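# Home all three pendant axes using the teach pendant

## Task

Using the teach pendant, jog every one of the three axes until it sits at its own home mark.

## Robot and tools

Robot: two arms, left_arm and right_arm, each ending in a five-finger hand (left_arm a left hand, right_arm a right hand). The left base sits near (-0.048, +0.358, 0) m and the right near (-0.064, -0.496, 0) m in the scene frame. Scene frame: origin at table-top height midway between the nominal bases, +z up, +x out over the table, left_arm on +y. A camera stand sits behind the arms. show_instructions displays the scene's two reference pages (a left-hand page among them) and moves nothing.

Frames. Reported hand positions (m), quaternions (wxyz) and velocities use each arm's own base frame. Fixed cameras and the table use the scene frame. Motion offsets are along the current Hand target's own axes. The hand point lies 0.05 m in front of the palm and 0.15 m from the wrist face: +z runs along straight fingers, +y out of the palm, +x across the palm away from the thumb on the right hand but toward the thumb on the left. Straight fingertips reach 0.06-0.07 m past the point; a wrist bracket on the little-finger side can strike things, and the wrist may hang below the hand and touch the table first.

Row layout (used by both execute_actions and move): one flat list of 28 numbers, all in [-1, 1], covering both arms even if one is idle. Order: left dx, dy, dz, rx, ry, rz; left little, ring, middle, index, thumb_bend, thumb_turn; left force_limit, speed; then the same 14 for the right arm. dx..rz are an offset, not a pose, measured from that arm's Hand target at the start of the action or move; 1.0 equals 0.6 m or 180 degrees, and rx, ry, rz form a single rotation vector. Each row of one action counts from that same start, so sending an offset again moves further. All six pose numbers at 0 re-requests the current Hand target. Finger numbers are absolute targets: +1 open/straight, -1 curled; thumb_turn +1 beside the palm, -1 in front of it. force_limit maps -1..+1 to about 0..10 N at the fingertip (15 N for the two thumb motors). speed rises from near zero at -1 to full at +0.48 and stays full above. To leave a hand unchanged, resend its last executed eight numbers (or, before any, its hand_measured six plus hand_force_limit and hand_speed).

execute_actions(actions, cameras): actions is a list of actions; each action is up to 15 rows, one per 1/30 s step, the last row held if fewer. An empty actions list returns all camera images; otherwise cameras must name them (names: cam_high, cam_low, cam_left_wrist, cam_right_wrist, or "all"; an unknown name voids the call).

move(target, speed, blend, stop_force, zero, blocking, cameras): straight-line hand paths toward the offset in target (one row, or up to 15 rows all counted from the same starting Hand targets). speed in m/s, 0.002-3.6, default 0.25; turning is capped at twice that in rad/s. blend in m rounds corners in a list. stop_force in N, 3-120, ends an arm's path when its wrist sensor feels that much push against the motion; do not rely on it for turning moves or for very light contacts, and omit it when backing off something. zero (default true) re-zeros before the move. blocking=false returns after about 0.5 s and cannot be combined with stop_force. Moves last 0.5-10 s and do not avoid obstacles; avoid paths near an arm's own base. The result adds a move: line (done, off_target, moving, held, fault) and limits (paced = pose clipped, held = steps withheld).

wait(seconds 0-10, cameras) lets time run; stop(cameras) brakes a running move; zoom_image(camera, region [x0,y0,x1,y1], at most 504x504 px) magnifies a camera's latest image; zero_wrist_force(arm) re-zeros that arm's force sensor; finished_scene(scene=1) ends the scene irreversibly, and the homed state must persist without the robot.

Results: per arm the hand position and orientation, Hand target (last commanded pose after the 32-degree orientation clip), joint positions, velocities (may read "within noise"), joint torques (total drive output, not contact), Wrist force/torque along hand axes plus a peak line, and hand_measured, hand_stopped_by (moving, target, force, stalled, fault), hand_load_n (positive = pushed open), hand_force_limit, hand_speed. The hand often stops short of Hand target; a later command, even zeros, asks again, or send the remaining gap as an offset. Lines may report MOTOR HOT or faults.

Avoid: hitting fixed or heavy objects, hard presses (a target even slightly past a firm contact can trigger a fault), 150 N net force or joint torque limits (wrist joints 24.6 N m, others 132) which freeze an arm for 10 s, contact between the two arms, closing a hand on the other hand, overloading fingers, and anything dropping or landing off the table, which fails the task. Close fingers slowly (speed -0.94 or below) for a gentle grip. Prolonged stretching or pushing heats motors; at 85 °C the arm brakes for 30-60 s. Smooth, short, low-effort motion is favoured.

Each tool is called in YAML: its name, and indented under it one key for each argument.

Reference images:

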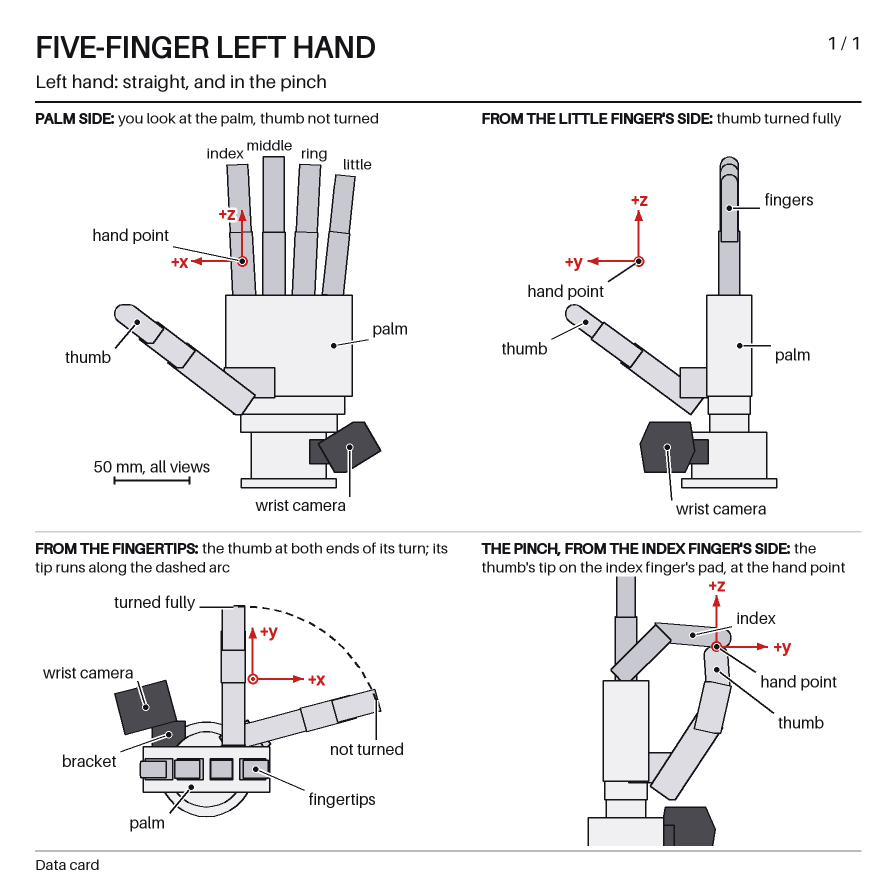

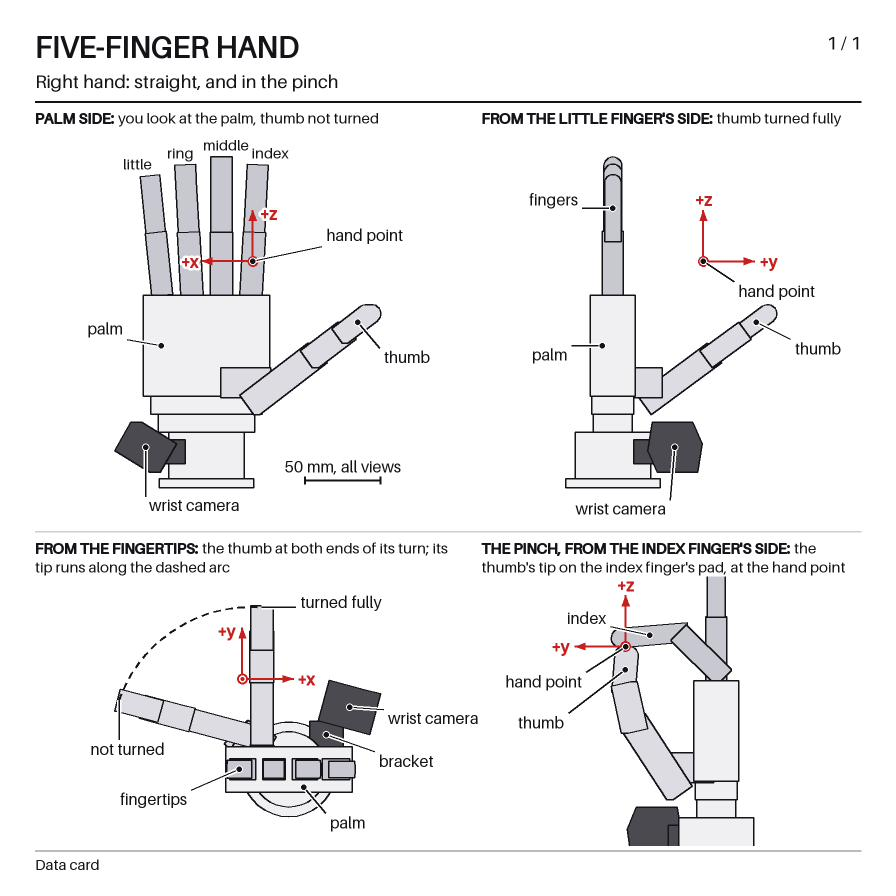

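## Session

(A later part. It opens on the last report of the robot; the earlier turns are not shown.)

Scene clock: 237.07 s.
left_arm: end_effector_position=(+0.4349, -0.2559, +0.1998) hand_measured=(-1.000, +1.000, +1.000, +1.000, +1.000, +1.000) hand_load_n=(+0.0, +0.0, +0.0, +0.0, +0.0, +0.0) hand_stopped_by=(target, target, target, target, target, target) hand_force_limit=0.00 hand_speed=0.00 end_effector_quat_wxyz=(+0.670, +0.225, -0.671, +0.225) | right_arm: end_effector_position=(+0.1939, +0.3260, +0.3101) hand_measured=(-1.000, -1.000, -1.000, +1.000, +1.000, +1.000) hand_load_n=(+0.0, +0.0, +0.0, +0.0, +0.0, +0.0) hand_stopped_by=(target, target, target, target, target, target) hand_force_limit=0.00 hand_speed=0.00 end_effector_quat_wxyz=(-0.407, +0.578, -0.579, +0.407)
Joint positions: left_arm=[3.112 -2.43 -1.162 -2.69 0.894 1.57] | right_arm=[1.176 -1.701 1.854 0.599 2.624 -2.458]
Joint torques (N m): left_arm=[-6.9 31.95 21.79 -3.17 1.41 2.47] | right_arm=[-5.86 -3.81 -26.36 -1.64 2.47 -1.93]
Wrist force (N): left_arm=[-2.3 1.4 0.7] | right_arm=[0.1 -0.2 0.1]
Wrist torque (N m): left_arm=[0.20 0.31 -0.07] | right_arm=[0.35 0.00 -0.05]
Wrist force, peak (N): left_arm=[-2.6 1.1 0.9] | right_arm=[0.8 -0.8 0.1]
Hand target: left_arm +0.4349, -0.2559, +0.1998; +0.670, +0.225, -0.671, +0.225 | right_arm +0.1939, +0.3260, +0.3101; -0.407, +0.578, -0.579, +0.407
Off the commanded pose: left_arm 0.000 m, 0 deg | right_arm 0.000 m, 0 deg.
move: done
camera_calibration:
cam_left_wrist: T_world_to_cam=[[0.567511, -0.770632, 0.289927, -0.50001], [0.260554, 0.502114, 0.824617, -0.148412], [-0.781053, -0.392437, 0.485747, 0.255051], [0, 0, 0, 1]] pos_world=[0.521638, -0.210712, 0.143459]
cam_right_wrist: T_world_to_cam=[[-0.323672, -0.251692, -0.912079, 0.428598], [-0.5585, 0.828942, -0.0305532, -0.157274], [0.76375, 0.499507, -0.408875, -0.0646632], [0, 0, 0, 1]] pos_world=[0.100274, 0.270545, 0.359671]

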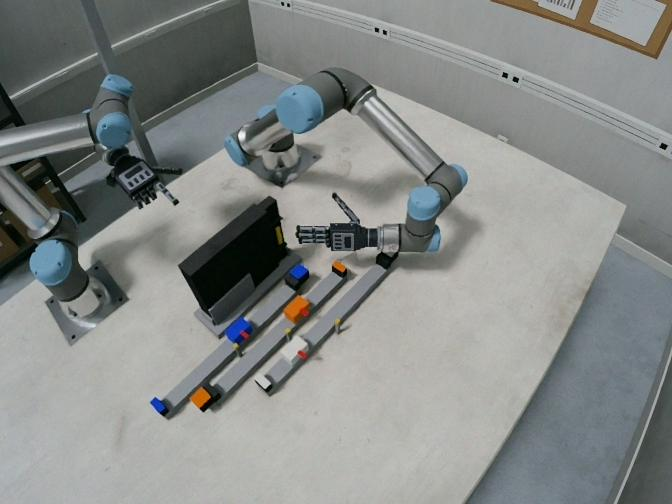

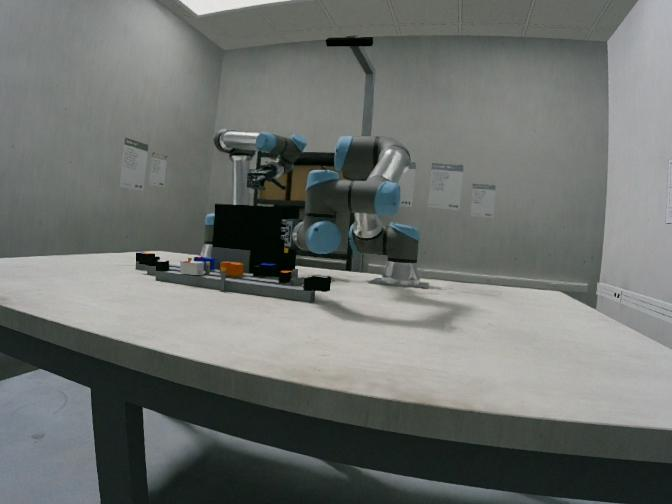

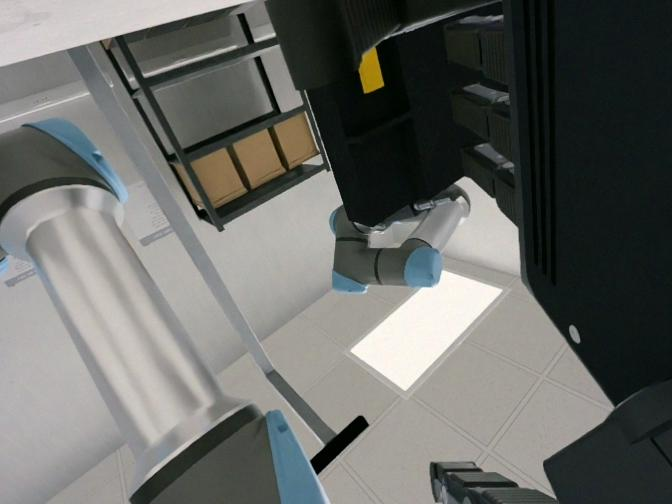

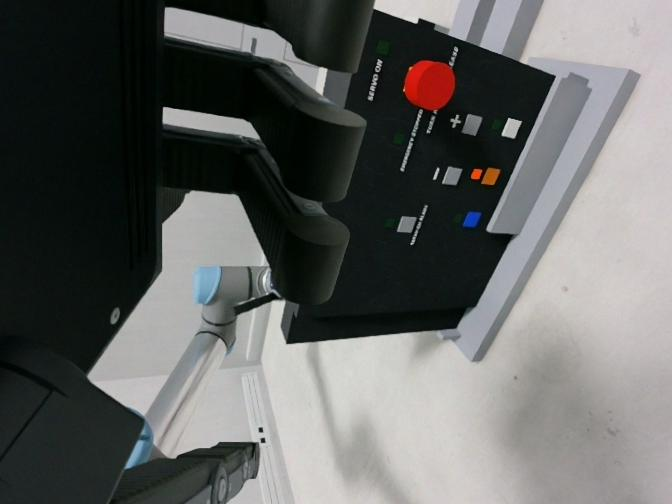

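move:
  target: [-0.0397,0.0125,0.054,0,-0.0833,0,-1,1,1,1,1,1,0,0,0,0,0,0,0,0,-1,-1,-1,1,1,1,0,0]
  speed: 0.1
  cameras: ["cam_high","cam_left_wrist"]

zoom_image:
  camera: "cam_high"
  region: [230, 190, 350, 290]

zoom_image:
  camera: "cam_left_wrist"
  region: [260, 0, 520, 240]

Scene clock: 251.67 s.
left_arm: end_effector_position=(+0.4046, -0.2695, +0.1760) hand_measured=(-1.000, +1.000, +1.000, +1.000, +1.000, +1.000) hand_load_n=(+0.0, +0.0, +0.0, +0.0, +0.0, +0.0) hand_stopped_by=(target, target, target, target, target, target) hand_force_limit=0.00 hand_speed=0.00 end_effector_quat_wxyz=(-0.577, -0.252, +0.752, -0.194) | right_arm: end_effector_position=(+0.1939, +0.3260, +0.3101) hand_measured=(-1.000, -1.000, -1.000, +1.000, +1.000, +1.000) hand_load_n=(+0.0, +0.0, +0.0, +0.0, +0.0, +0.0) hand_stopped_by=(target, target, target, target, target, target) hand_force_limit=0.00 hand_speed=0.00 end_effector_quat_wxyz=(-0.407, +0.578, -0.579, +0.407)
Joint positions: left_arm=[3.089 -2.258 -1.377 -2.311 0.9 1.357] | right_arm=[1.176 -1.701 1.854 0.599 2.624 -2.458]
Joint torques (N m): left_arm=[-7.31 54.99 10.01 1.94 0.84 -2.59] | right_arm=[-3.13 -3.45 -25.05 -1.56 2.37 -2.07]
Wrist force (N): left_arm=[-1.8 1.2 1.0] | right_arm=[0.0 -0.6 0.1]
Wrist torque (N m): left_arm=[0.18 0.24 0.17] | right_arm=[0.29 0.01 -0.06]
Wrist force, peak (N): left_arm=[-2.7 1.5 0.7] | right_arm=[0.6 -0.9 0.3]
Hand target: left_arm +0.4045, -0.2695, +0.1760; -0.577, -0.252, +0.752, -0.194 | right_arm +0.1939, +0.3260, +0.3101; -0.407, +0.578, -0.579, +0.407
Off the commanded pose: left_arm 0.000 m, 0 deg | right_arm 0.000 m, 0 deg.
move: done
camera_calibration:
cam_left_wrist: T_world_to_cam=[[0.507926, -0.815587, 0.277179, -0.472088], [0.0770186, 0.363487, 0.92841, -0.0954321], [-0.85795, -0.450216, 0.24744, 0.295075], [0, 0, 0, 1]] pos_world=[0.500296, -0.217493, 0.14644]
Images, in order (width x height): cam_high 672x504, cam_left_wrist 672x504.

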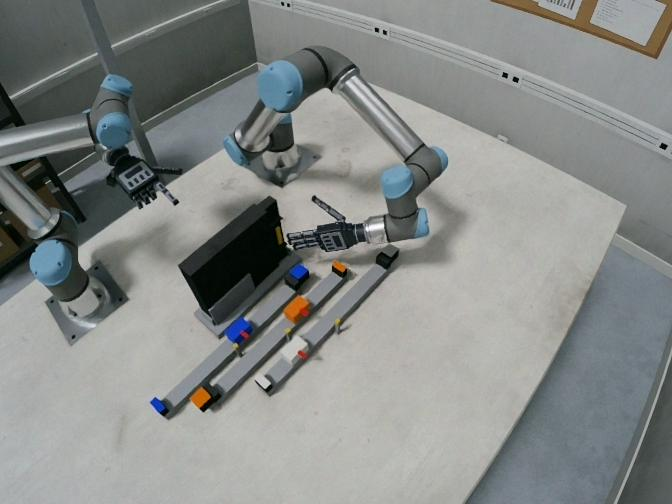

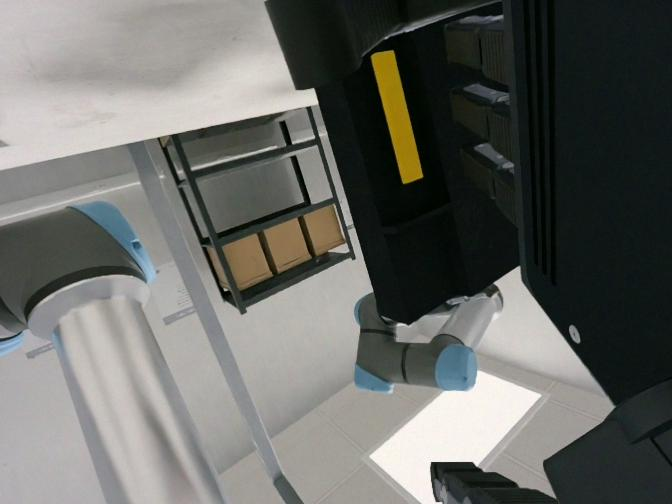

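Scaled by 4.200.

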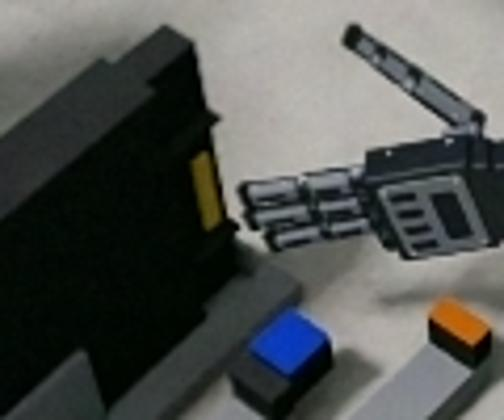

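Scaled by 1.938.

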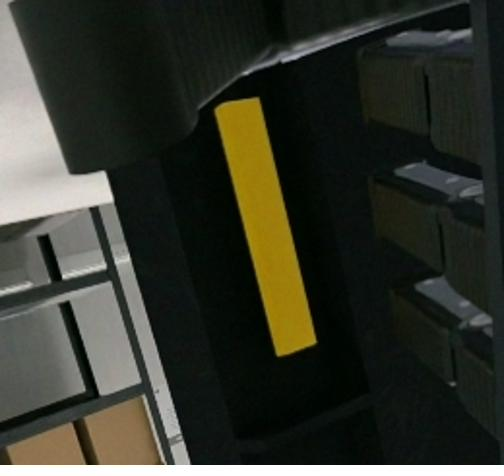

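move:
  target: [0.01155,0.0375,0.0432,0,0,0,-1,1,1,1,1,1,0,0,0,0,0,0,0,0,-1,-1,-1,1,1,1,0,0]
  speed: 0.02
  stop_force: 4
  cameras: ["all"]

zoom_image:
  camera: "cam_high"
  region: [230, 190, 350, 290]

zoom_image:
  camera: "cam_right_wrist"
  region: [380, 20, 560, 260]

Scene clock: 262.00 s.
left_arm: end_effector_position=(+0.3696, -0.2677, +0.1760) hand_measured=(-1.000, +1.000, +1.000, +1.000, +1.000, +1.000) hand_load_n=(+0.0, +0.0, +0.0, +0.5, +0.0, +0.0) hand_stopped_by=(target, target, target, target, target, target) hand_force_limit=0.00 hand_speed=0.00 end_effector_quat_wxyz=(-0.577, -0.252, +0.752, -0.194) | right_arm: end_effector_position=(+0.1939, +0.3260, +0.3101) hand_measured=(-1.000, -1.000, -1.000, +1.000, +1.000, +1.000) hand_load_n=(+0.0, +0.0, +0.0, +0.0, +0.0, +0.0) hand_stopped_by=(target, target, target, target, target, target) hand_force_limit=0.00 hand_speed=0.00 end_effector_quat_wxyz=(-0.407, +0.578, -0.579, +0.407)
Joint positions: left_arm=[3.089 -2.186 -1.504 -2.256 0.9 1.356] | right_arm=[1.176 -1.701 1.854 0.599 2.624 -2.458]
Joint torques (N m): left_arm=[1.4 52.7 9.48 1.28 -0.54 -2.46] | right_arm=[-2.33 -3.57 -25.99 -1.57 2.48 -1.9]
Wrist force (N): left_arm=[-2.6 -0.7 -0.9] | right_arm=[0.2 -0.5 0.3]
Wrist torque (N m): left_arm=[0.34 0.25 0.11] | right_arm=[0.29 -0.03 -0.05]
Wrist force, peak (N): left_arm=[-3.0 -0.8 -0.8] | right_arm=[0.6 -0.9 0.1]
Hand target: left_arm +0.3696, -0.2677, +0.1760; -0.577, -0.252, +0.752, -0.194 | right_arm +0.1939, +0.3260, +0.3101; -0.407, +0.578, -0.579, +0.407
Off the commanded pose: left_arm 0.000 m, 0 deg | right_arm 0.000 m, 0 deg.
move: done
camera_calibration:
cam_left_wrist: T_world_to_cam=[[0.507876, -0.815642, 0.277109, -0.452821], [0.0767855, 0.363269, 0.928515, -0.0933446], [-0.858001, -0.450292, 0.247125, 0.26591], [0, 0, 0, 1]] pos_world=[0.465296, -0.215693, 0.14644]
cam_right_wrist: T_world_to_cam=[[-0.323672, -0.251692, -0.912079, 0.428598], [-0.5585, 0.828942, -0.0305532, -0.157274], [0.76375, 0.499507, -0.408875, -0.0646632], [0, 0, 0, 1]] pos_world=[0.100274, 0.270545, 0.359671]

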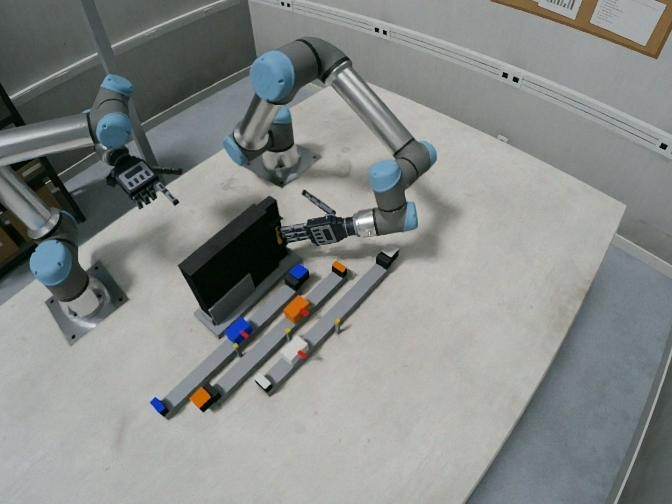

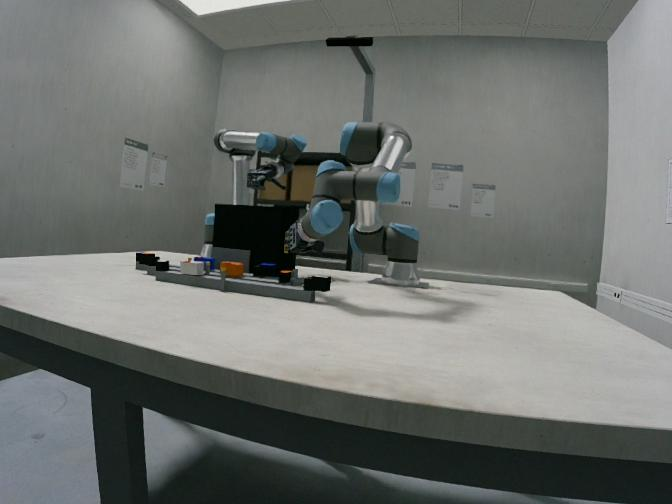

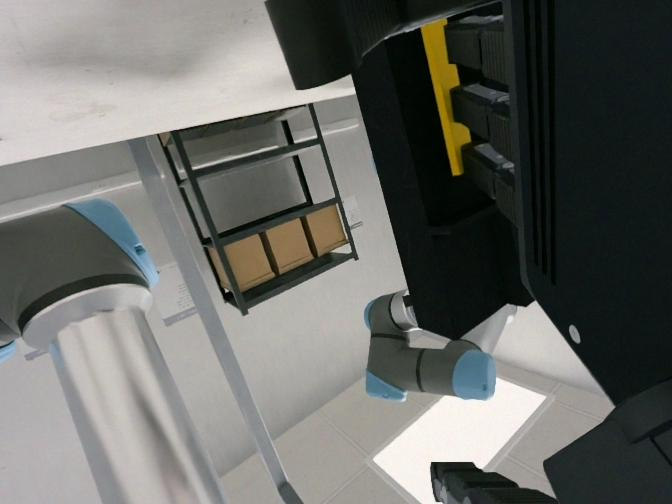

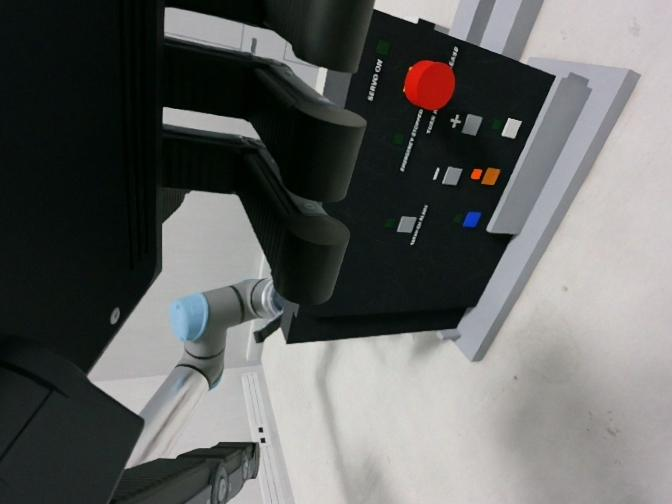

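Scaled by 4.200.

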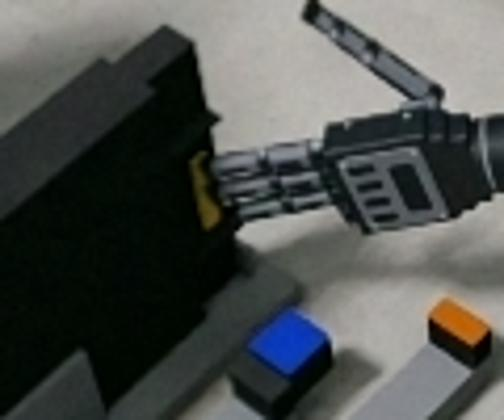

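Scaled by 2.100.

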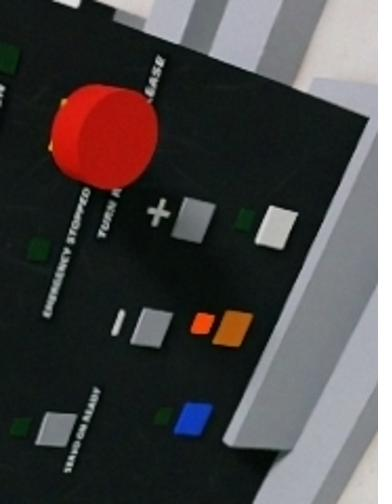

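move:
  target: [-0.00264,-0.00857,-0.00987,0,0,0,-1,1,1,1,1,1,0,0,-0.1167,0.2533,0.1697,0,0,0,-1,-1,-1,1,1,1,0,0]
  speed: 0.2
  cameras: ["cam_right_wrist","cam_high"]

Scene clock: 277.07 s.
left_arm: end_effector_position=(+0.3776, -0.2681, +0.1760) hand_measured=(-1.000, +1.000, +1.000, +1.000, +1.000, +1.000) hand_load_n=(+0.0, +0.0, +0.0, +0.0, +0.0, +0.0) hand_stopped_by=(target, target, target, target, target, target) hand_force_limit=0.00 hand_speed=0.00 end_effector_quat_wxyz=(-0.577, -0.252, +0.752, -0.194) | right_arm: end_effector_position=(+0.2383, +0.3961, +0.1328) hand_measured=(-1.000, -1.000, -1.000, +1.000, +1.000, +1.000) hand_load_n=(+0.0, +0.0, +0.0, +0.0, +0.0, +0.0) hand_stopped_by=(target, target, target, target, target, target) hand_force_limit=0.00 hand_speed=0.00 end_effector_quat_wxyz=(-0.407, +0.578, -0.579, +0.407)
Joint positions: left_arm=[3.089 -2.202 -1.476 -2.268 0.9 1.356] | right_arm=[1.135 -1.365 1.987 0.084 2.593 -2.512]
Joint torques (N m): left_arm=[2.58 26.93 22.6 -2.72 0.98 -1.24] | right_arm=[-12.61 -14.95 -22.66 -2.04 -0.22 -2.35]
Wrist force (N): left_arm=[-2.2 1.0 1.1] | right_arm=[-0.2 -0.9 -0.1]
Wrist torque (N m): left_arm=[0.14 0.29 0.16] | right_arm=[0.27 0.02 -0.02]
Wrist force, peak (N): left_arm=[-3.0 -0.5 -0.9] | right_arm=[0.7 -1.3 -0.4]
Hand target: left_arm +0.3776, -0.2681, +0.1760; -0.577, -0.252, +0.752, -0.194 | right_arm +0.2384, +0.3961, +0.1327; -0.407, +0.578, -0.579, +0.407
Off the commanded pose: left_arm 0.000 m, 0 deg | right_arm 0.000 m, 0 deg.
move: done
camera_calibration:
cam_right_wrist: T_world_to_cam=[[-0.323741, -0.251738, -0.912042, 0.298952], [-0.558502, 0.82894, -0.0305525, -0.195946], [0.763719, 0.499486, -0.408958, -0.206133], [0, 0, 0, 1]] pos_world=[0.144774, 0.340645, 0.182371]
Images, in order (width x height): cam_high 672x504, cam_right_wrist 672x504.

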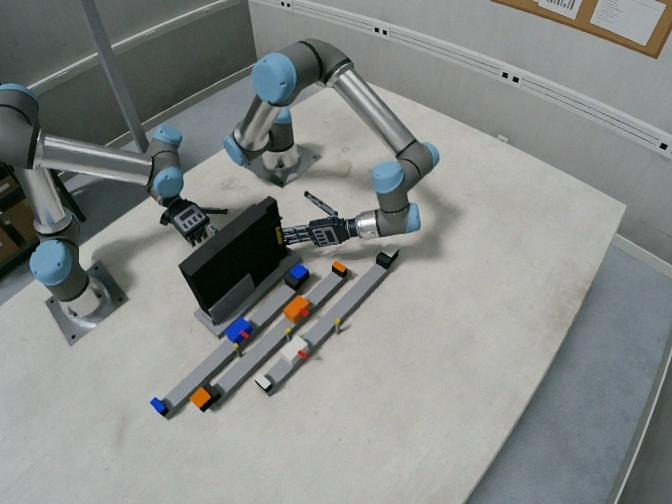

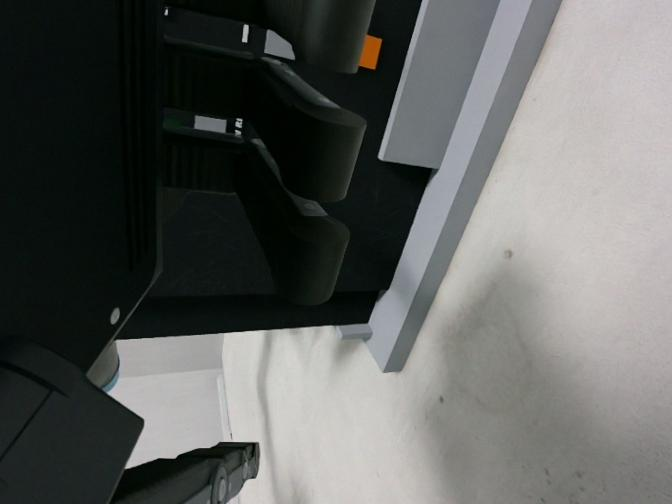

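zoom_image:
  camera: "cam_right_wrist"
  region: [150, 60, 390, 320]

Scaled by 1.938.

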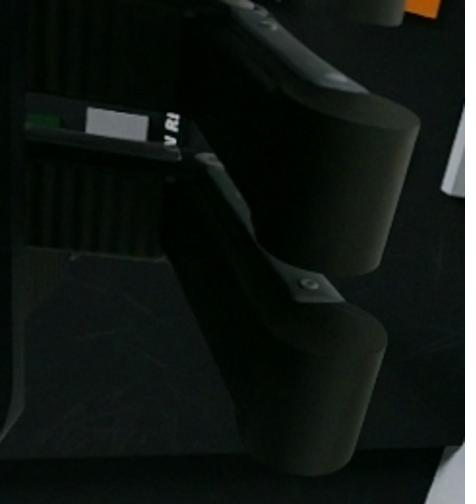

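move:
  target: [0,0,0,0,0,0,-1,1,1,1,1,1,0,0,0,-0.017,0.047,0,0,0,-1,-1,-1,1,1,1,0,0]
  speed: 0.02
  stop_force: 6
  cameras: ["cam_right_wrist"]

zoom_image:
  camera: "cam_right_wrist"
  region: [150, 60, 390, 320]

Scene clock: 286.20 s.
left_arm: end_effector_position=(+0.3776, -0.2681, +0.1760) hand_measured=(-1.000, +1.000, +1.000, +1.000, +1.000, +1.000) hand_load_n=(+0.0, +0.0, +0.0, +0.0, +0.0, +0.0) hand_stopped_by=(target, target, target, target, target, target) hand_force_limit=0.00 hand_speed=0.00 end_effector_quat_wxyz=(-0.577, -0.252, +0.752, -0.194) | right_arm: end_effector_position=(+0.2596, +0.3961, +0.1328) hand_measured=(-1.000, -1.000, -1.000, +1.000, +1.000, +1.000) hand_load_n=(+0.0, +0.0, +0.0, +0.0, +0.0, +0.0) hand_stopped_by=(target, target, target, target, target, target) hand_force_limit=0.00 hand_speed=0.00 end_effector_quat_wxyz=(-0.407, +0.578, -0.579, +0.407)
Joint positions: left_arm=[3.089 -2.202 -1.476 -2.268 0.9 1.356] | right_arm=[1.079 -1.374 1.988 0.037 2.55 -2.576]
Joint torques (N m): left_arm=[-4 26.41 22.47 -2.7 0.84 2.14] | right_arm=[8.29 -13.14 -15.4 3.5 2.72 2.38]
Wrist force (N): left_arm=[-2.3 1.1 0.9] | right_arm=[-0.1 -0.8 -4.0]
Wrist torque (N m): left_arm=[0.16 0.32 0.14] | right_arm=[0.54 -0.05 -0.13]
Wrist force, peak (N): left_arm=[-2.6 1.2 0.8] | right_arm=[0.2 -2.1 -22.1]
Hand target: left_arm +0.3776, -0.2681, +0.1760; -0.577, -0.252, +0.752, -0.194 | right_arm +0.2596, +0.3961, +0.1328; -0.407, +0.578, -0.579, +0.407 (not the last commanded pose)
Off the commanded pose: left_arm 0.000 m, 0 deg | right_arm 0.009 m, 0 deg.
move: contact (right_arm)
camera_calibration:
cam_right_wrist: T_world_to_cam=[[-0.323716, -0.251762, -0.912044, 0.305853], [-0.558407, 0.829001, -0.0306402, -0.184071], [0.763799, 0.499373, -0.408947, -0.222377], [0, 0, 0, 1]] pos_world=[0.166074, 0.340646, 0.182371]
Images, in order (width x height): cam_right_wrist 672x504.

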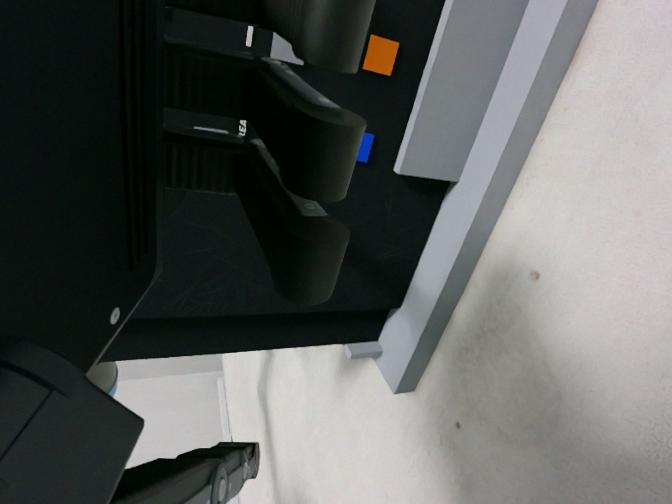

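Scaled by 1.938.

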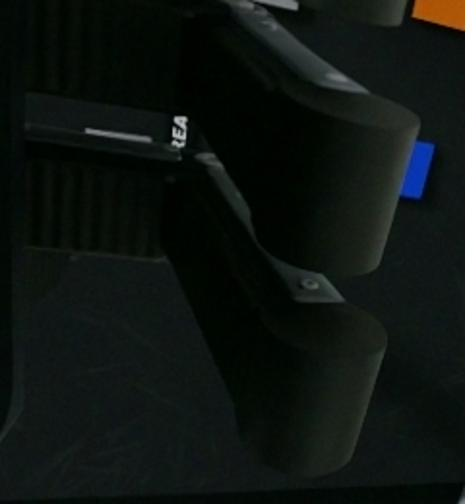

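move:
  target: [0,0,0,0,0,0,-1,1,1,1,1,1,0,0,0,0.0125,-0.0347,0,0,0,-1,-1,-1,1,1,1,0,0]
  speed: 0.1
  cameras: ["cam_right_wrist"]

zoom_image:
  camera: "cam_right_wrist"
  region: [150, 60, 390, 320]

Scene clock: 290.60 s.
left_arm: end_effector_position=(+0.3776, -0.2681, +0.1760) hand_measured=(-1.000, +1.000, +1.000, +1.000, +1.000, +1.000) hand_load_n=(+0.0, +0.0, +0.0, +0.0, +0.0, +0.0) hand_stopped_by=(target, target, target, target, target, target) hand_force_limit=0.00 hand_speed=0.00 end_effector_quat_wxyz=(-0.577, -0.252, +0.752, -0.194) | right_arm: end_effector_position=(+0.2376, +0.3961, +0.1327) hand_measured=(-1.000, -1.000, -1.000, +1.000, +1.000, +1.000) hand_load_n=(+0.0, +0.0, +0.0, +0.0, +0.0, +0.0) hand_stopped_by=(target, target, target, target, target, target) hand_force_limit=0.00 hand_speed=0.00 end_effector_quat_wxyz=(-0.407, +0.578, -0.579, +0.407)
Joint positions: left_arm=[3.089 -2.202 -1.476 -2.268 0.9 1.356] | right_arm=[1.137 -1.364 1.987 0.085 2.595 -2.509]
Joint torques (N m): left_arm=[-3.61 26.95 22.38 -2.79 1 2.31] | right_arm=[9.64 -13.21 -22.99 3.96 2.61 2.25]
Wrist force (N): left_arm=[-2.1 1.2 0.8] | right_arm=[-0.1 -0.3 0.0]
Wrist torque (N m): left_arm=[0.18 0.28 0.16] | right_arm=[0.35 0.01 -0.11]
Wrist force, peak (N): left_arm=[-2.3 1.3 1.1] | right_arm=[-0.6 -0.9 -4.5]
Hand target: left_arm +0.3776, -0.2681, +0.1760; -0.577, -0.252, +0.752, -0.194 | right_arm +0.2375, +0.3961, +0.1327; -0.407, +0.578, -0.579, +0.407
Off the commanded pose: left_arm 0.000 m, 0 deg | right_arm 0.000 m, 0 deg.
move: done
camera_calibration:
cam_right_wrist: T_world_to_cam=[[-0.323716, -0.251762, -0.912044, 0.298632], [-0.558407, 0.829001, -0.0306402, -0.196497], [0.763799, 0.499373, -0.408947, -0.205588], [0, 0, 0, 1]] pos_world=[0.143974, 0.340746, 0.182271]
Images, in order (width x height): cam_right_wrist 672x504.

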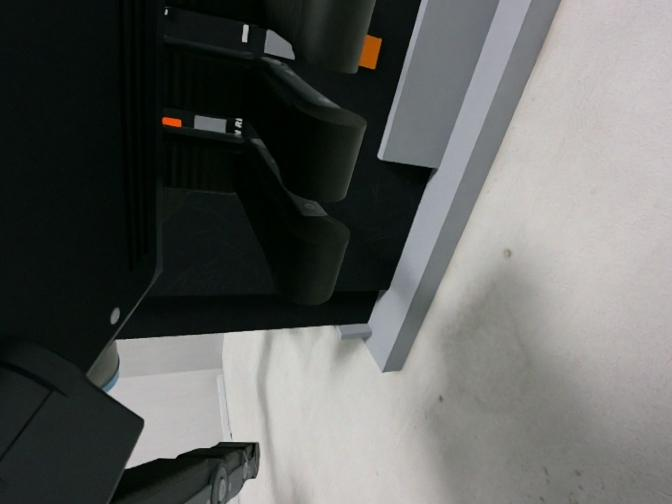

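Scaled by 1.938.

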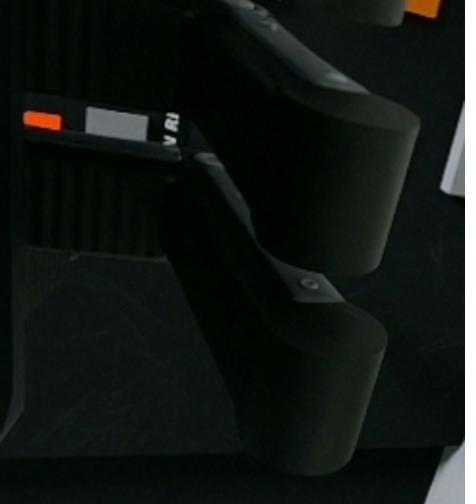

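move:
  target: [0.00264,0.00857,0.00987,0,0,0,-1,1,1,1,1,1,0,0,0.1167,-0.2533,-0.1697,0,0,0,-1,-1,-1,1,1,1,0,0]
  speed: 0.25
  cameras: ["cam_right_wrist","cam_left_wrist"]

zoom_image:
  camera: "cam_right_wrist"
  region: [350, 20, 530, 260]

zoom_image:
  camera: "cam_left_wrist"
  region: [360, 0, 540, 240]

Scene clock: 295.83 s.
left_arm: end_effector_position=(+0.3696, -0.2677, +0.1760) hand_measured=(-1.000, +1.000, +1.000, +1.000, +1.000, +1.000) hand_load_n=(+0.0, +0.0, +0.0, +0.0, +0.0, +0.0) hand_stopped_by=(target, target, target, target, target, target) hand_force_limit=0.00 hand_speed=0.00 end_effector_quat_wxyz=(-0.577, -0.252, +0.752, -0.194) | right_arm: end_effector_position=(+0.1930, +0.3260, +0.3101) hand_measured=(-1.000, -1.000, -1.000, +1.000, +1.000, +1.000) hand_load_n=(+0.0, +0.0, +0.0, +0.0, +0.0, +0.0) hand_stopped_by=(target, target, target, target, target, target) hand_force_limit=0.00 hand_speed=0.00 end_effector_quat_wxyz=(-0.407, +0.578, -0.579, +0.407)
Joint positions: left_arm=[3.089 -2.186 -1.504 -2.256 0.9 1.356] | right_arm=[1.179 -1.7 1.854 0.602 2.626 -2.454]
Joint torques (N m): left_arm=[-3.75 52.17 9.93 1.39 -0.17 0.61] | right_arm=[9.62 -23.84 -26.46 4.05 2.66 2.4]
Wrist force (N): left_arm=[-2.6 -0.5 -0.7] | right_arm=[0.2 -0.6 -0.1]
Wrist torque (N m): left_arm=[0.33 0.27 0.12] | right_arm=[0.28 -0.01 -0.11]
Wrist force, peak (N): left_arm=[-2.5 1.2 1.0] | right_arm=[0.6 -1.3 -0.4]
Hand target: left_arm +0.3696, -0.2677, +0.1760; -0.577, -0.252, +0.752, -0.194 | right_arm +0.1930, +0.3260, +0.3101; -0.407, +0.578, -0.579, +0.407
Off the commanded pose: left_arm 0.000 m, 0 deg | right_arm 0.000 m, 0 deg.
move: done
camera_calibration:
cam_left_wrist: T_world_to_cam=[[0.507805, -0.81568, 0.277129, -0.452799], [0.076817, 0.363284, 0.928506, -0.0933547], [-0.85804, -0.450212, 0.247136, 0.265945], [0, 0, 0, 1]] pos_world=[0.465296, -0.215693, 0.14644]
cam_right_wrist: T_world_to_cam=[[-0.323716, -0.251762, -0.912044, 0.428375], [-0.558407, 0.829001, -0.0306402, -0.157798], [0.763799, 0.499373, -0.408947, -0.0640453], [0, 0, 0, 1]] pos_world=[0.0994741, 0.270646, 0.359671]
Images, in order (width x height): cam_left_wrist 672x504, cam_right_wrist 672x504.

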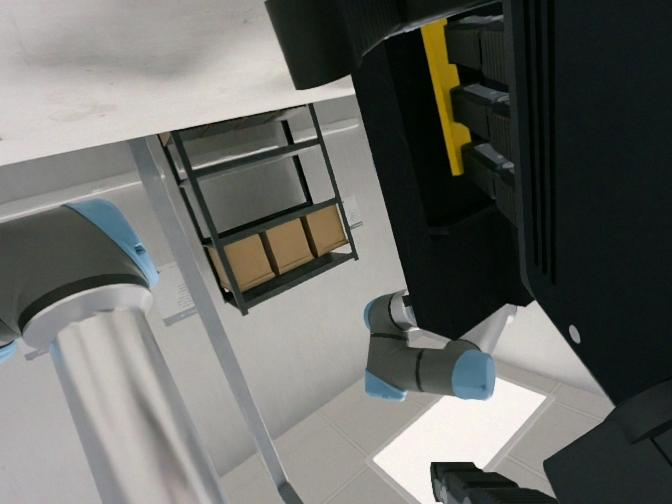

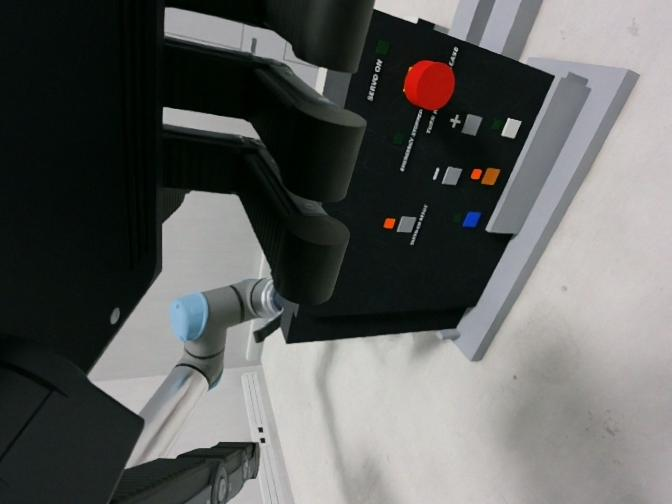

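Scaled by 2.100.

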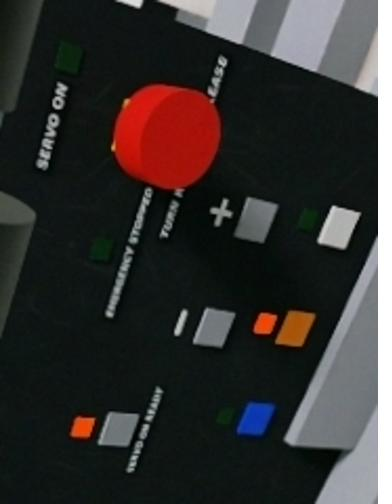

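Scaled by 2.100.

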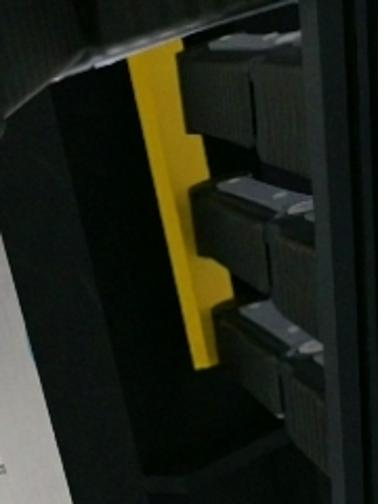

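move:
  target: [0.0005,0.0016,0.00185,0,0,0,-1,1,1,1,1,1,0,0,0,0,0,0,0,0,-1,-1,-1,1,1,1,0,0]
  speed: 0.02
  cameras: ["cam_right_wrist"]

zoom_image:
  camera: "cam_right_wrist"
  region: [350, 20, 530, 260]

Scene clock: 299.93 s.
left_arm: end_effector_position=(+0.3682, -0.2676, +0.1760) hand_measured=(-1.000, +1.000, +1.000, +1.000, +1.000, +1.000) hand_load_n=(+0.0, +0.0, +0.0, +0.5, +0.0, +0.0) hand_stopped_by=(target, target, target, target, target, target) hand_force_limit=0.00 hand_speed=0.00 end_effector_quat_wxyz=(-0.577, -0.252, +0.752, -0.194) | right_arm: end_effector_position=(+0.1930, +0.3260, +0.3102) hand_measured=(-1.000, -1.000, -1.000, +1.000, +1.000, +1.000) hand_load_n=(+0.0, +0.0, +0.0, -0.5, +0.0, +0.0) hand_stopped_by=(target, target, target, target, target, target) hand_force_limit=0.00 hand_speed=0.00 end_effector_quat_wxyz=(-0.407, +0.578, -0.579, +0.407)
Joint positions: left_arm=[3.089 -2.183 -1.509 -2.254 0.9 1.356] | right_arm=[1.179 -1.7 1.854 0.602 2.626 -2.454]
Joint torques (N m): left_arm=[2.76 49.53 7.94 1.32 -0.83 -2.33] | right_arm=[9.27 -19.06 -25.65 4.02 2.82 2.47]
Wrist force (N): left_arm=[-2.8 -0.3 -1.3] | right_arm=[0.3 -0.4 0.3]
Wrist torque (N m): left_arm=[0.36 0.26 0.10] | right_arm=[0.30 -0.04 -0.09]
Wrist force, peak (N): left_arm=[-3.0 -0.9 -0.7] | right_arm=[0.6 -0.8 -0.1]
Hand target: left_arm +0.3681, -0.2676, +0.1760; -0.577, -0.252, +0.752, -0.194 | right_arm +0.1930, +0.3260, +0.3101; -0.407, +0.578, -0.579, +0.407
Off the commanded pose: left_arm 0.000 m, 0 deg | right_arm 0.000 m, 0 deg.
move: done
camera_calibration:
cam_right_wrist: T_world_to_cam=[[-0.323716, -0.251762, -0.912044, 0.428441], [-0.558407, 0.829001, -0.0306402, -0.157712], [0.763799, 0.499373, -0.408947, -0.0639544], [0, 0, 0, 1]] pos_world=[0.0994741, 0.270546, 0.359771]
Images, in order (width x height): cam_right_wrist 672x504.

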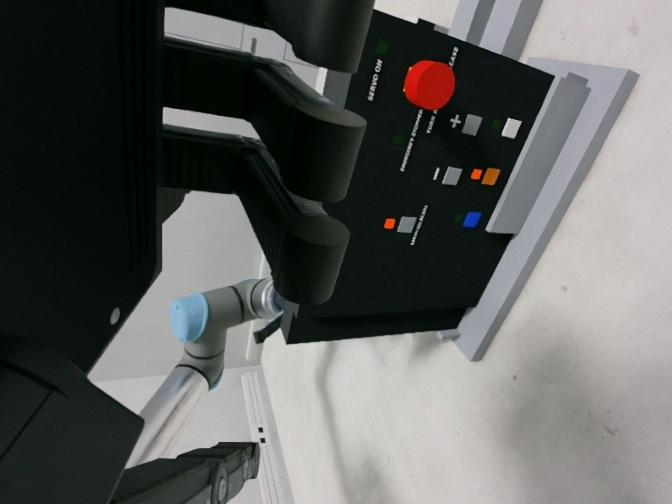

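Scaled by 2.100.

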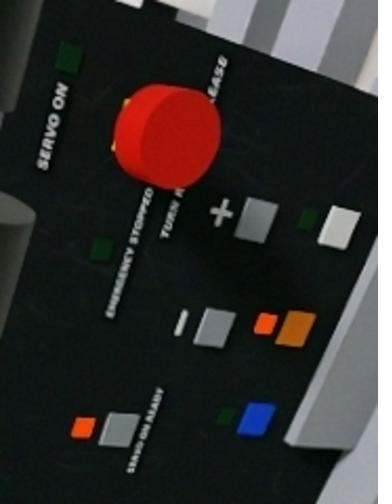

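move:
  target: [0.0005,0.0016,0.00185,0,0,0,-1,1,1,1,1,1,0,0,0,0,0,0,0,0,-1,-1,-1,1,1,1,0,0]
  speed: 0.02
  cameras: ["cam_right_wrist"]

Scene clock: 302.07 s.
left_arm: end_effector_position=(+0.3667, -0.2676, +0.1760) hand_measured=(-1.000, +1.000, +1.000, +1.000, +1.000, +1.000) hand_load_n=(+0.5, +0.0, +0.0, +0.5, +0.0, +0.0) hand_stopped_by=(target, target, target, target, target, target) hand_force_limit=0.00 hand_speed=0.00 end_effector_quat_wxyz=(-0.577, -0.252, +0.752, -0.194) | right_arm: end_effector_position=(+0.1930, +0.3260, +0.3101) hand_measured=(-1.000, -1.000, -1.000, +1.000, +1.000, +1.000) hand_load_n=(+0.0, +0.0, +0.0, +0.0, +0.0, -0.5) hand_stopped_by=(target, target, target, target, target, target) hand_force_limit=0.00 hand_speed=0.00 end_effector_quat_wxyz=(-0.407, +0.578, -0.579, +0.407)
Joint positions: left_arm=[3.089 -2.18 -1.514 -2.252 0.9 1.356] | right_arm=[1.179 -1.7 1.854 0.602 2.626 -2.454]
Joint torques (N m): left_arm=[-2.72 54.76 9.91 0.8 -1.02 -2.19] | right_arm=[8.98 -8.35 -26.18 3.97 2.54 2.44]
Wrist force (N): left_arm=[-3.1 -0.6 -2.1] | right_arm=[0.6 -0.2 -0.1]
Wrist torque (N m): left_arm=[0.43 0.26 0.08] | right_arm=[0.34 -0.09 -0.06]
Wrist force, peak (N): left_arm=[-3.1 -0.6 -2.1] | right_arm=[0.8 -0.8 -0.1]
Hand target: left_arm +0.3666, -0.2676, +0.1760; -0.577, -0.252, +0.752, -0.194 | right_arm +0.1930, +0.3260, +0.3101; -0.407, +0.578, -0.579, +0.407
Off the commanded pose: left_arm 0.000 m, 0 deg | right_arm 0.000 m, 0 deg.
move: done
camera_calibration:
cam_right_wrist: T_world_to_cam=[[-0.323716, -0.251762, -0.912044, 0.42835], [-0.558407, 0.829001, -0.0306402, -0.157715], [0.763799, 0.499373, -0.408947, -0.0639953], [0, 0, 0, 1]] pos_world=[0.0994741, 0.270546, 0.359671]
Images, in order (width x height): cam_right_wrist 672x504.

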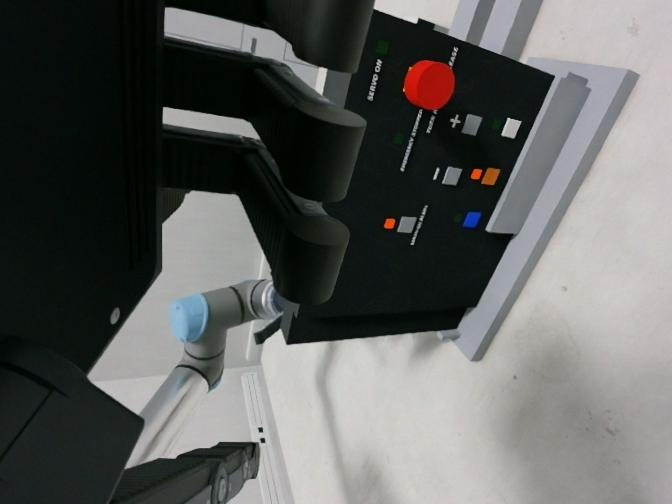

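move:
  target: [0.0005,0.0016,0.00185,0,0,0,-1,1,1,1,1,1,0,0,0,0,0,0,0,0,-1,-1,-1,1,1,1,0,0]
  speed: 0.02
  cameras: ["cam_right_wrist"]

Scene clock: 307.43 s.
left_arm: end_effector_position=(+0.3652, -0.2675, +0.1760) hand_measured=(-1.000, +1.000, +1.000, +1.000, +1.000, +1.000) hand_load_n=(+0.0, +0.0, +0.0, +0.0, +0.0, +0.0) hand_stopped_by=(target, target, target, target, target, target) hand_force_limit=0.00 hand_speed=0.00 end_effector_quat_wxyz=(-0.577, -0.252, +0.752, -0.194) | right_arm: end_effector_position=(+0.1930, +0.3260, +0.3101) hand_measured=(-1.000, -1.000, -1.000, +1.000, +1.000, +1.000) hand_load_n=(+0.0, +0.0, +0.0, +0.0, +0.0, -0.5) hand_stopped_by=(target, target, target, target, target, target) hand_force_limit=0.00 hand_speed=0.00 end_effector_quat_wxyz=(-0.407, +0.578, -0.579, +0.407)
Joint positions: left_arm=[3.089 -2.177 -1.519 -2.25 0.9 1.356] | right_arm=[1.179 -1.7 1.854 0.602 2.626 -2.454]
Joint torques (N m): left_arm=[-7.03 54.18 7.25 1.26 -1.35 -2.37] | right_arm=[9.22 -7.89 -25.59 4.05 2.56 2.43]
Wrist force (N): left_arm=[-3.5 0.4 -3.4] | right_arm=[0.0 -0.2 0.3]
Wrist torque (N m): left_arm=[0.45 0.25 0.07] | right_arm=[0.34 0.00 -0.10]
Wrist force, peak (N): left_arm=[-3.5 0.4 -3.4] | right_arm=[0.4 -1.1 -0.1]
Hand target: left_arm +0.3651, -0.2675, +0.1760; -0.577, -0.252, +0.752, -0.194 | right_arm +0.1930, +0.3260, +0.3101; -0.407, +0.578, -0.579, +0.407
Off the commanded pose: left_arm 0.000 m, 0 deg | right_arm 0.000 m, 0 deg.
move: done
camera_calibration:
cam_right_wrist: T_world_to_cam=[[-0.323716, -0.251762, -0.912044, 0.42835], [-0.558407, 0.829001, -0.0306402, -0.157715], [0.763799, 0.499373, -0.408947, -0.0639953], [0, 0, 0, 1]] pos_world=[0.0994741, 0.270546, 0.359671]
Images, in order (width x height): cam_right_wrist 672x504.

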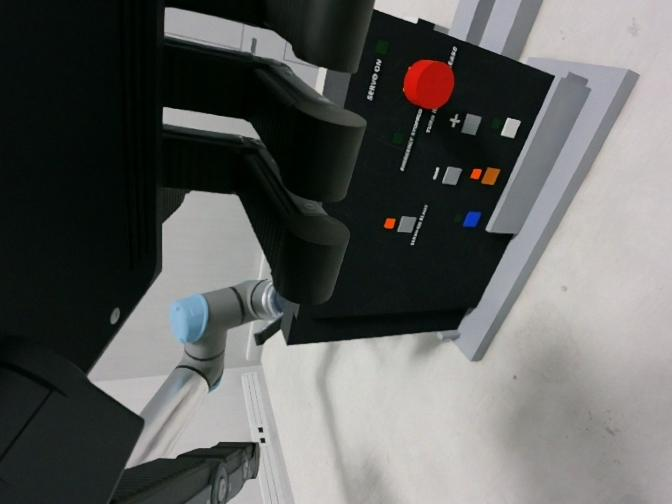

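move:
  target: [0.0005,0.0016,0.00185,0,0,0,-1,1,1,1,1,1,0,0,0,0,0,0,0,0,-1,-1,-1,1,1,1,0,0]
  speed: 0.02
  cameras: ["cam_right_wrist","cam_left_wrist"]

zoom_image:
  camera: "cam_left_wrist"
  region: [360, 0, 540, 240]

Scene clock: 310.33 s.
left_arm: end_effector_position=(+0.3637, -0.2674, +0.1760) hand_measured=(-1.000, +1.000, +1.000, +1.000, +1.000, +1.000) hand_load_n=(+0.0, +0.0, +0.0, +1.0, +0.0, +0.0) hand_stopped_by=(target, target, target, target, target, target) hand_force_limit=0.00 hand_speed=0.00 end_effector_quat_wxyz=(-0.577, -0.252, +0.752, -0.194) | right_arm: end_effector_position=(+0.1930, +0.3260, +0.3101) hand_measured=(-1.000, -1.000, -1.000, +1.000, +1.000, +1.000) hand_load_n=(+0.0, +0.5, +0.0, +0.0, +0.0, +0.0) hand_stopped_by=(target, target, target, target, target, target) hand_force_limit=0.00 hand_speed=0.00 end_effector_quat_wxyz=(-0.407, +0.578, -0.579, +0.407)
Joint positions: left_arm=[3.089 -2.174 -1.525 -2.247 0.9 1.356] | right_arm=[1.179 -1.7 1.854 0.602 2.626 -2.454]
Joint torques (N m): left_arm=[-6.34 51.69 2.91 0.33 -0.35 -2.28] | right_arm=[9.44 -7.71 -25.67 4.01 2.54 2.46]
Wrist force (N): left_arm=[-4.5 -2.7 -8.7] | right_arm=[0.1 -0.7 0.0]
Wrist torque (N m): left_arm=[0.94 0.22 0.01] | right_arm=[0.28 0.00 -0.11]
Wrist force, peak (N): left_arm=[-4.5 -2.7 -8.7] | right_arm=[0.7 -0.7 -0.1]
Hand target: left_arm +0.3636, -0.2674, +0.1760; -0.577, -0.252, +0.752, -0.194 | right_arm +0.1930, +0.3260, +0.3101; -0.407, +0.578, -0.579, +0.407
Off the commanded pose: left_arm 0.000 m, 0 deg | right_arm 0.000 m, 0 deg.
move: done
camera_calibration:
cam_left_wrist: T_world_to_cam=[[0.507876, -0.815642, 0.277109, -0.44963], [0.0767855, 0.363269, 0.928515, -0.0930083], [-0.858001, -0.450292, 0.247125, 0.261069], [0, 0, 0, 1]] pos_world=[0.459496, -0.215393, 0.14644]
cam_right_wrist: T_world_to_cam=[[-0.323716, -0.251762, -0.912044, 0.42835], [-0.558407, 0.829001, -0.0306402, -0.157715], [0.763799, 0.499373, -0.408947, -0.0639953], [0, 0, 0, 1]] pos_world=[0.0994741, 0.270546, 0.359671]
Images, in order (width x height): cam_left_wrist 672x504, cam_right_wrist 672x504.

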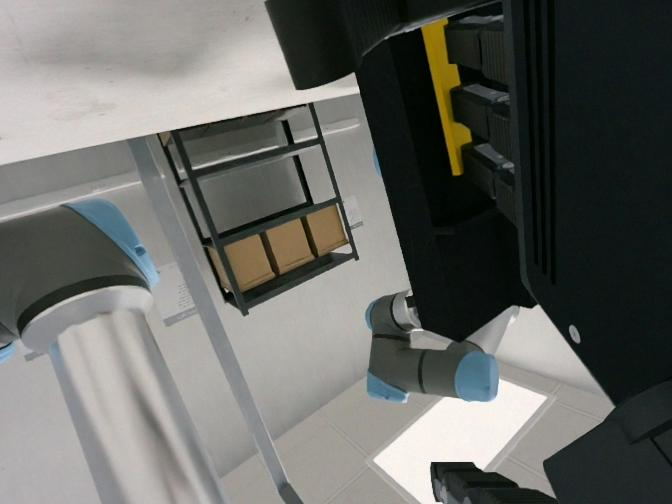

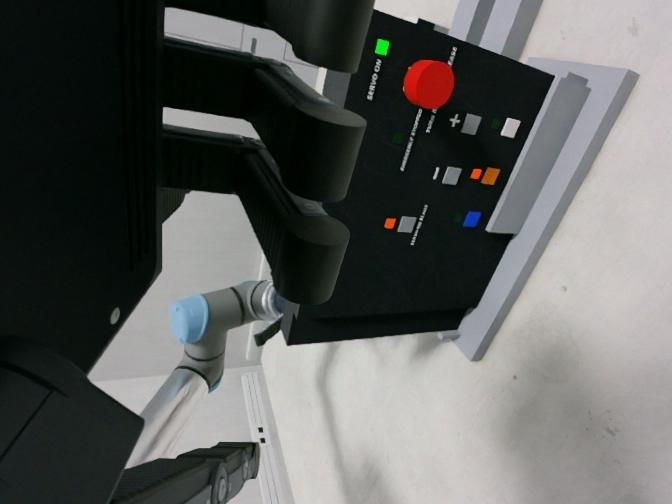

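Scaled by 2.100.

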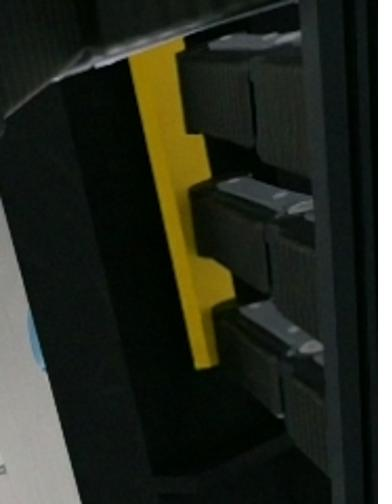

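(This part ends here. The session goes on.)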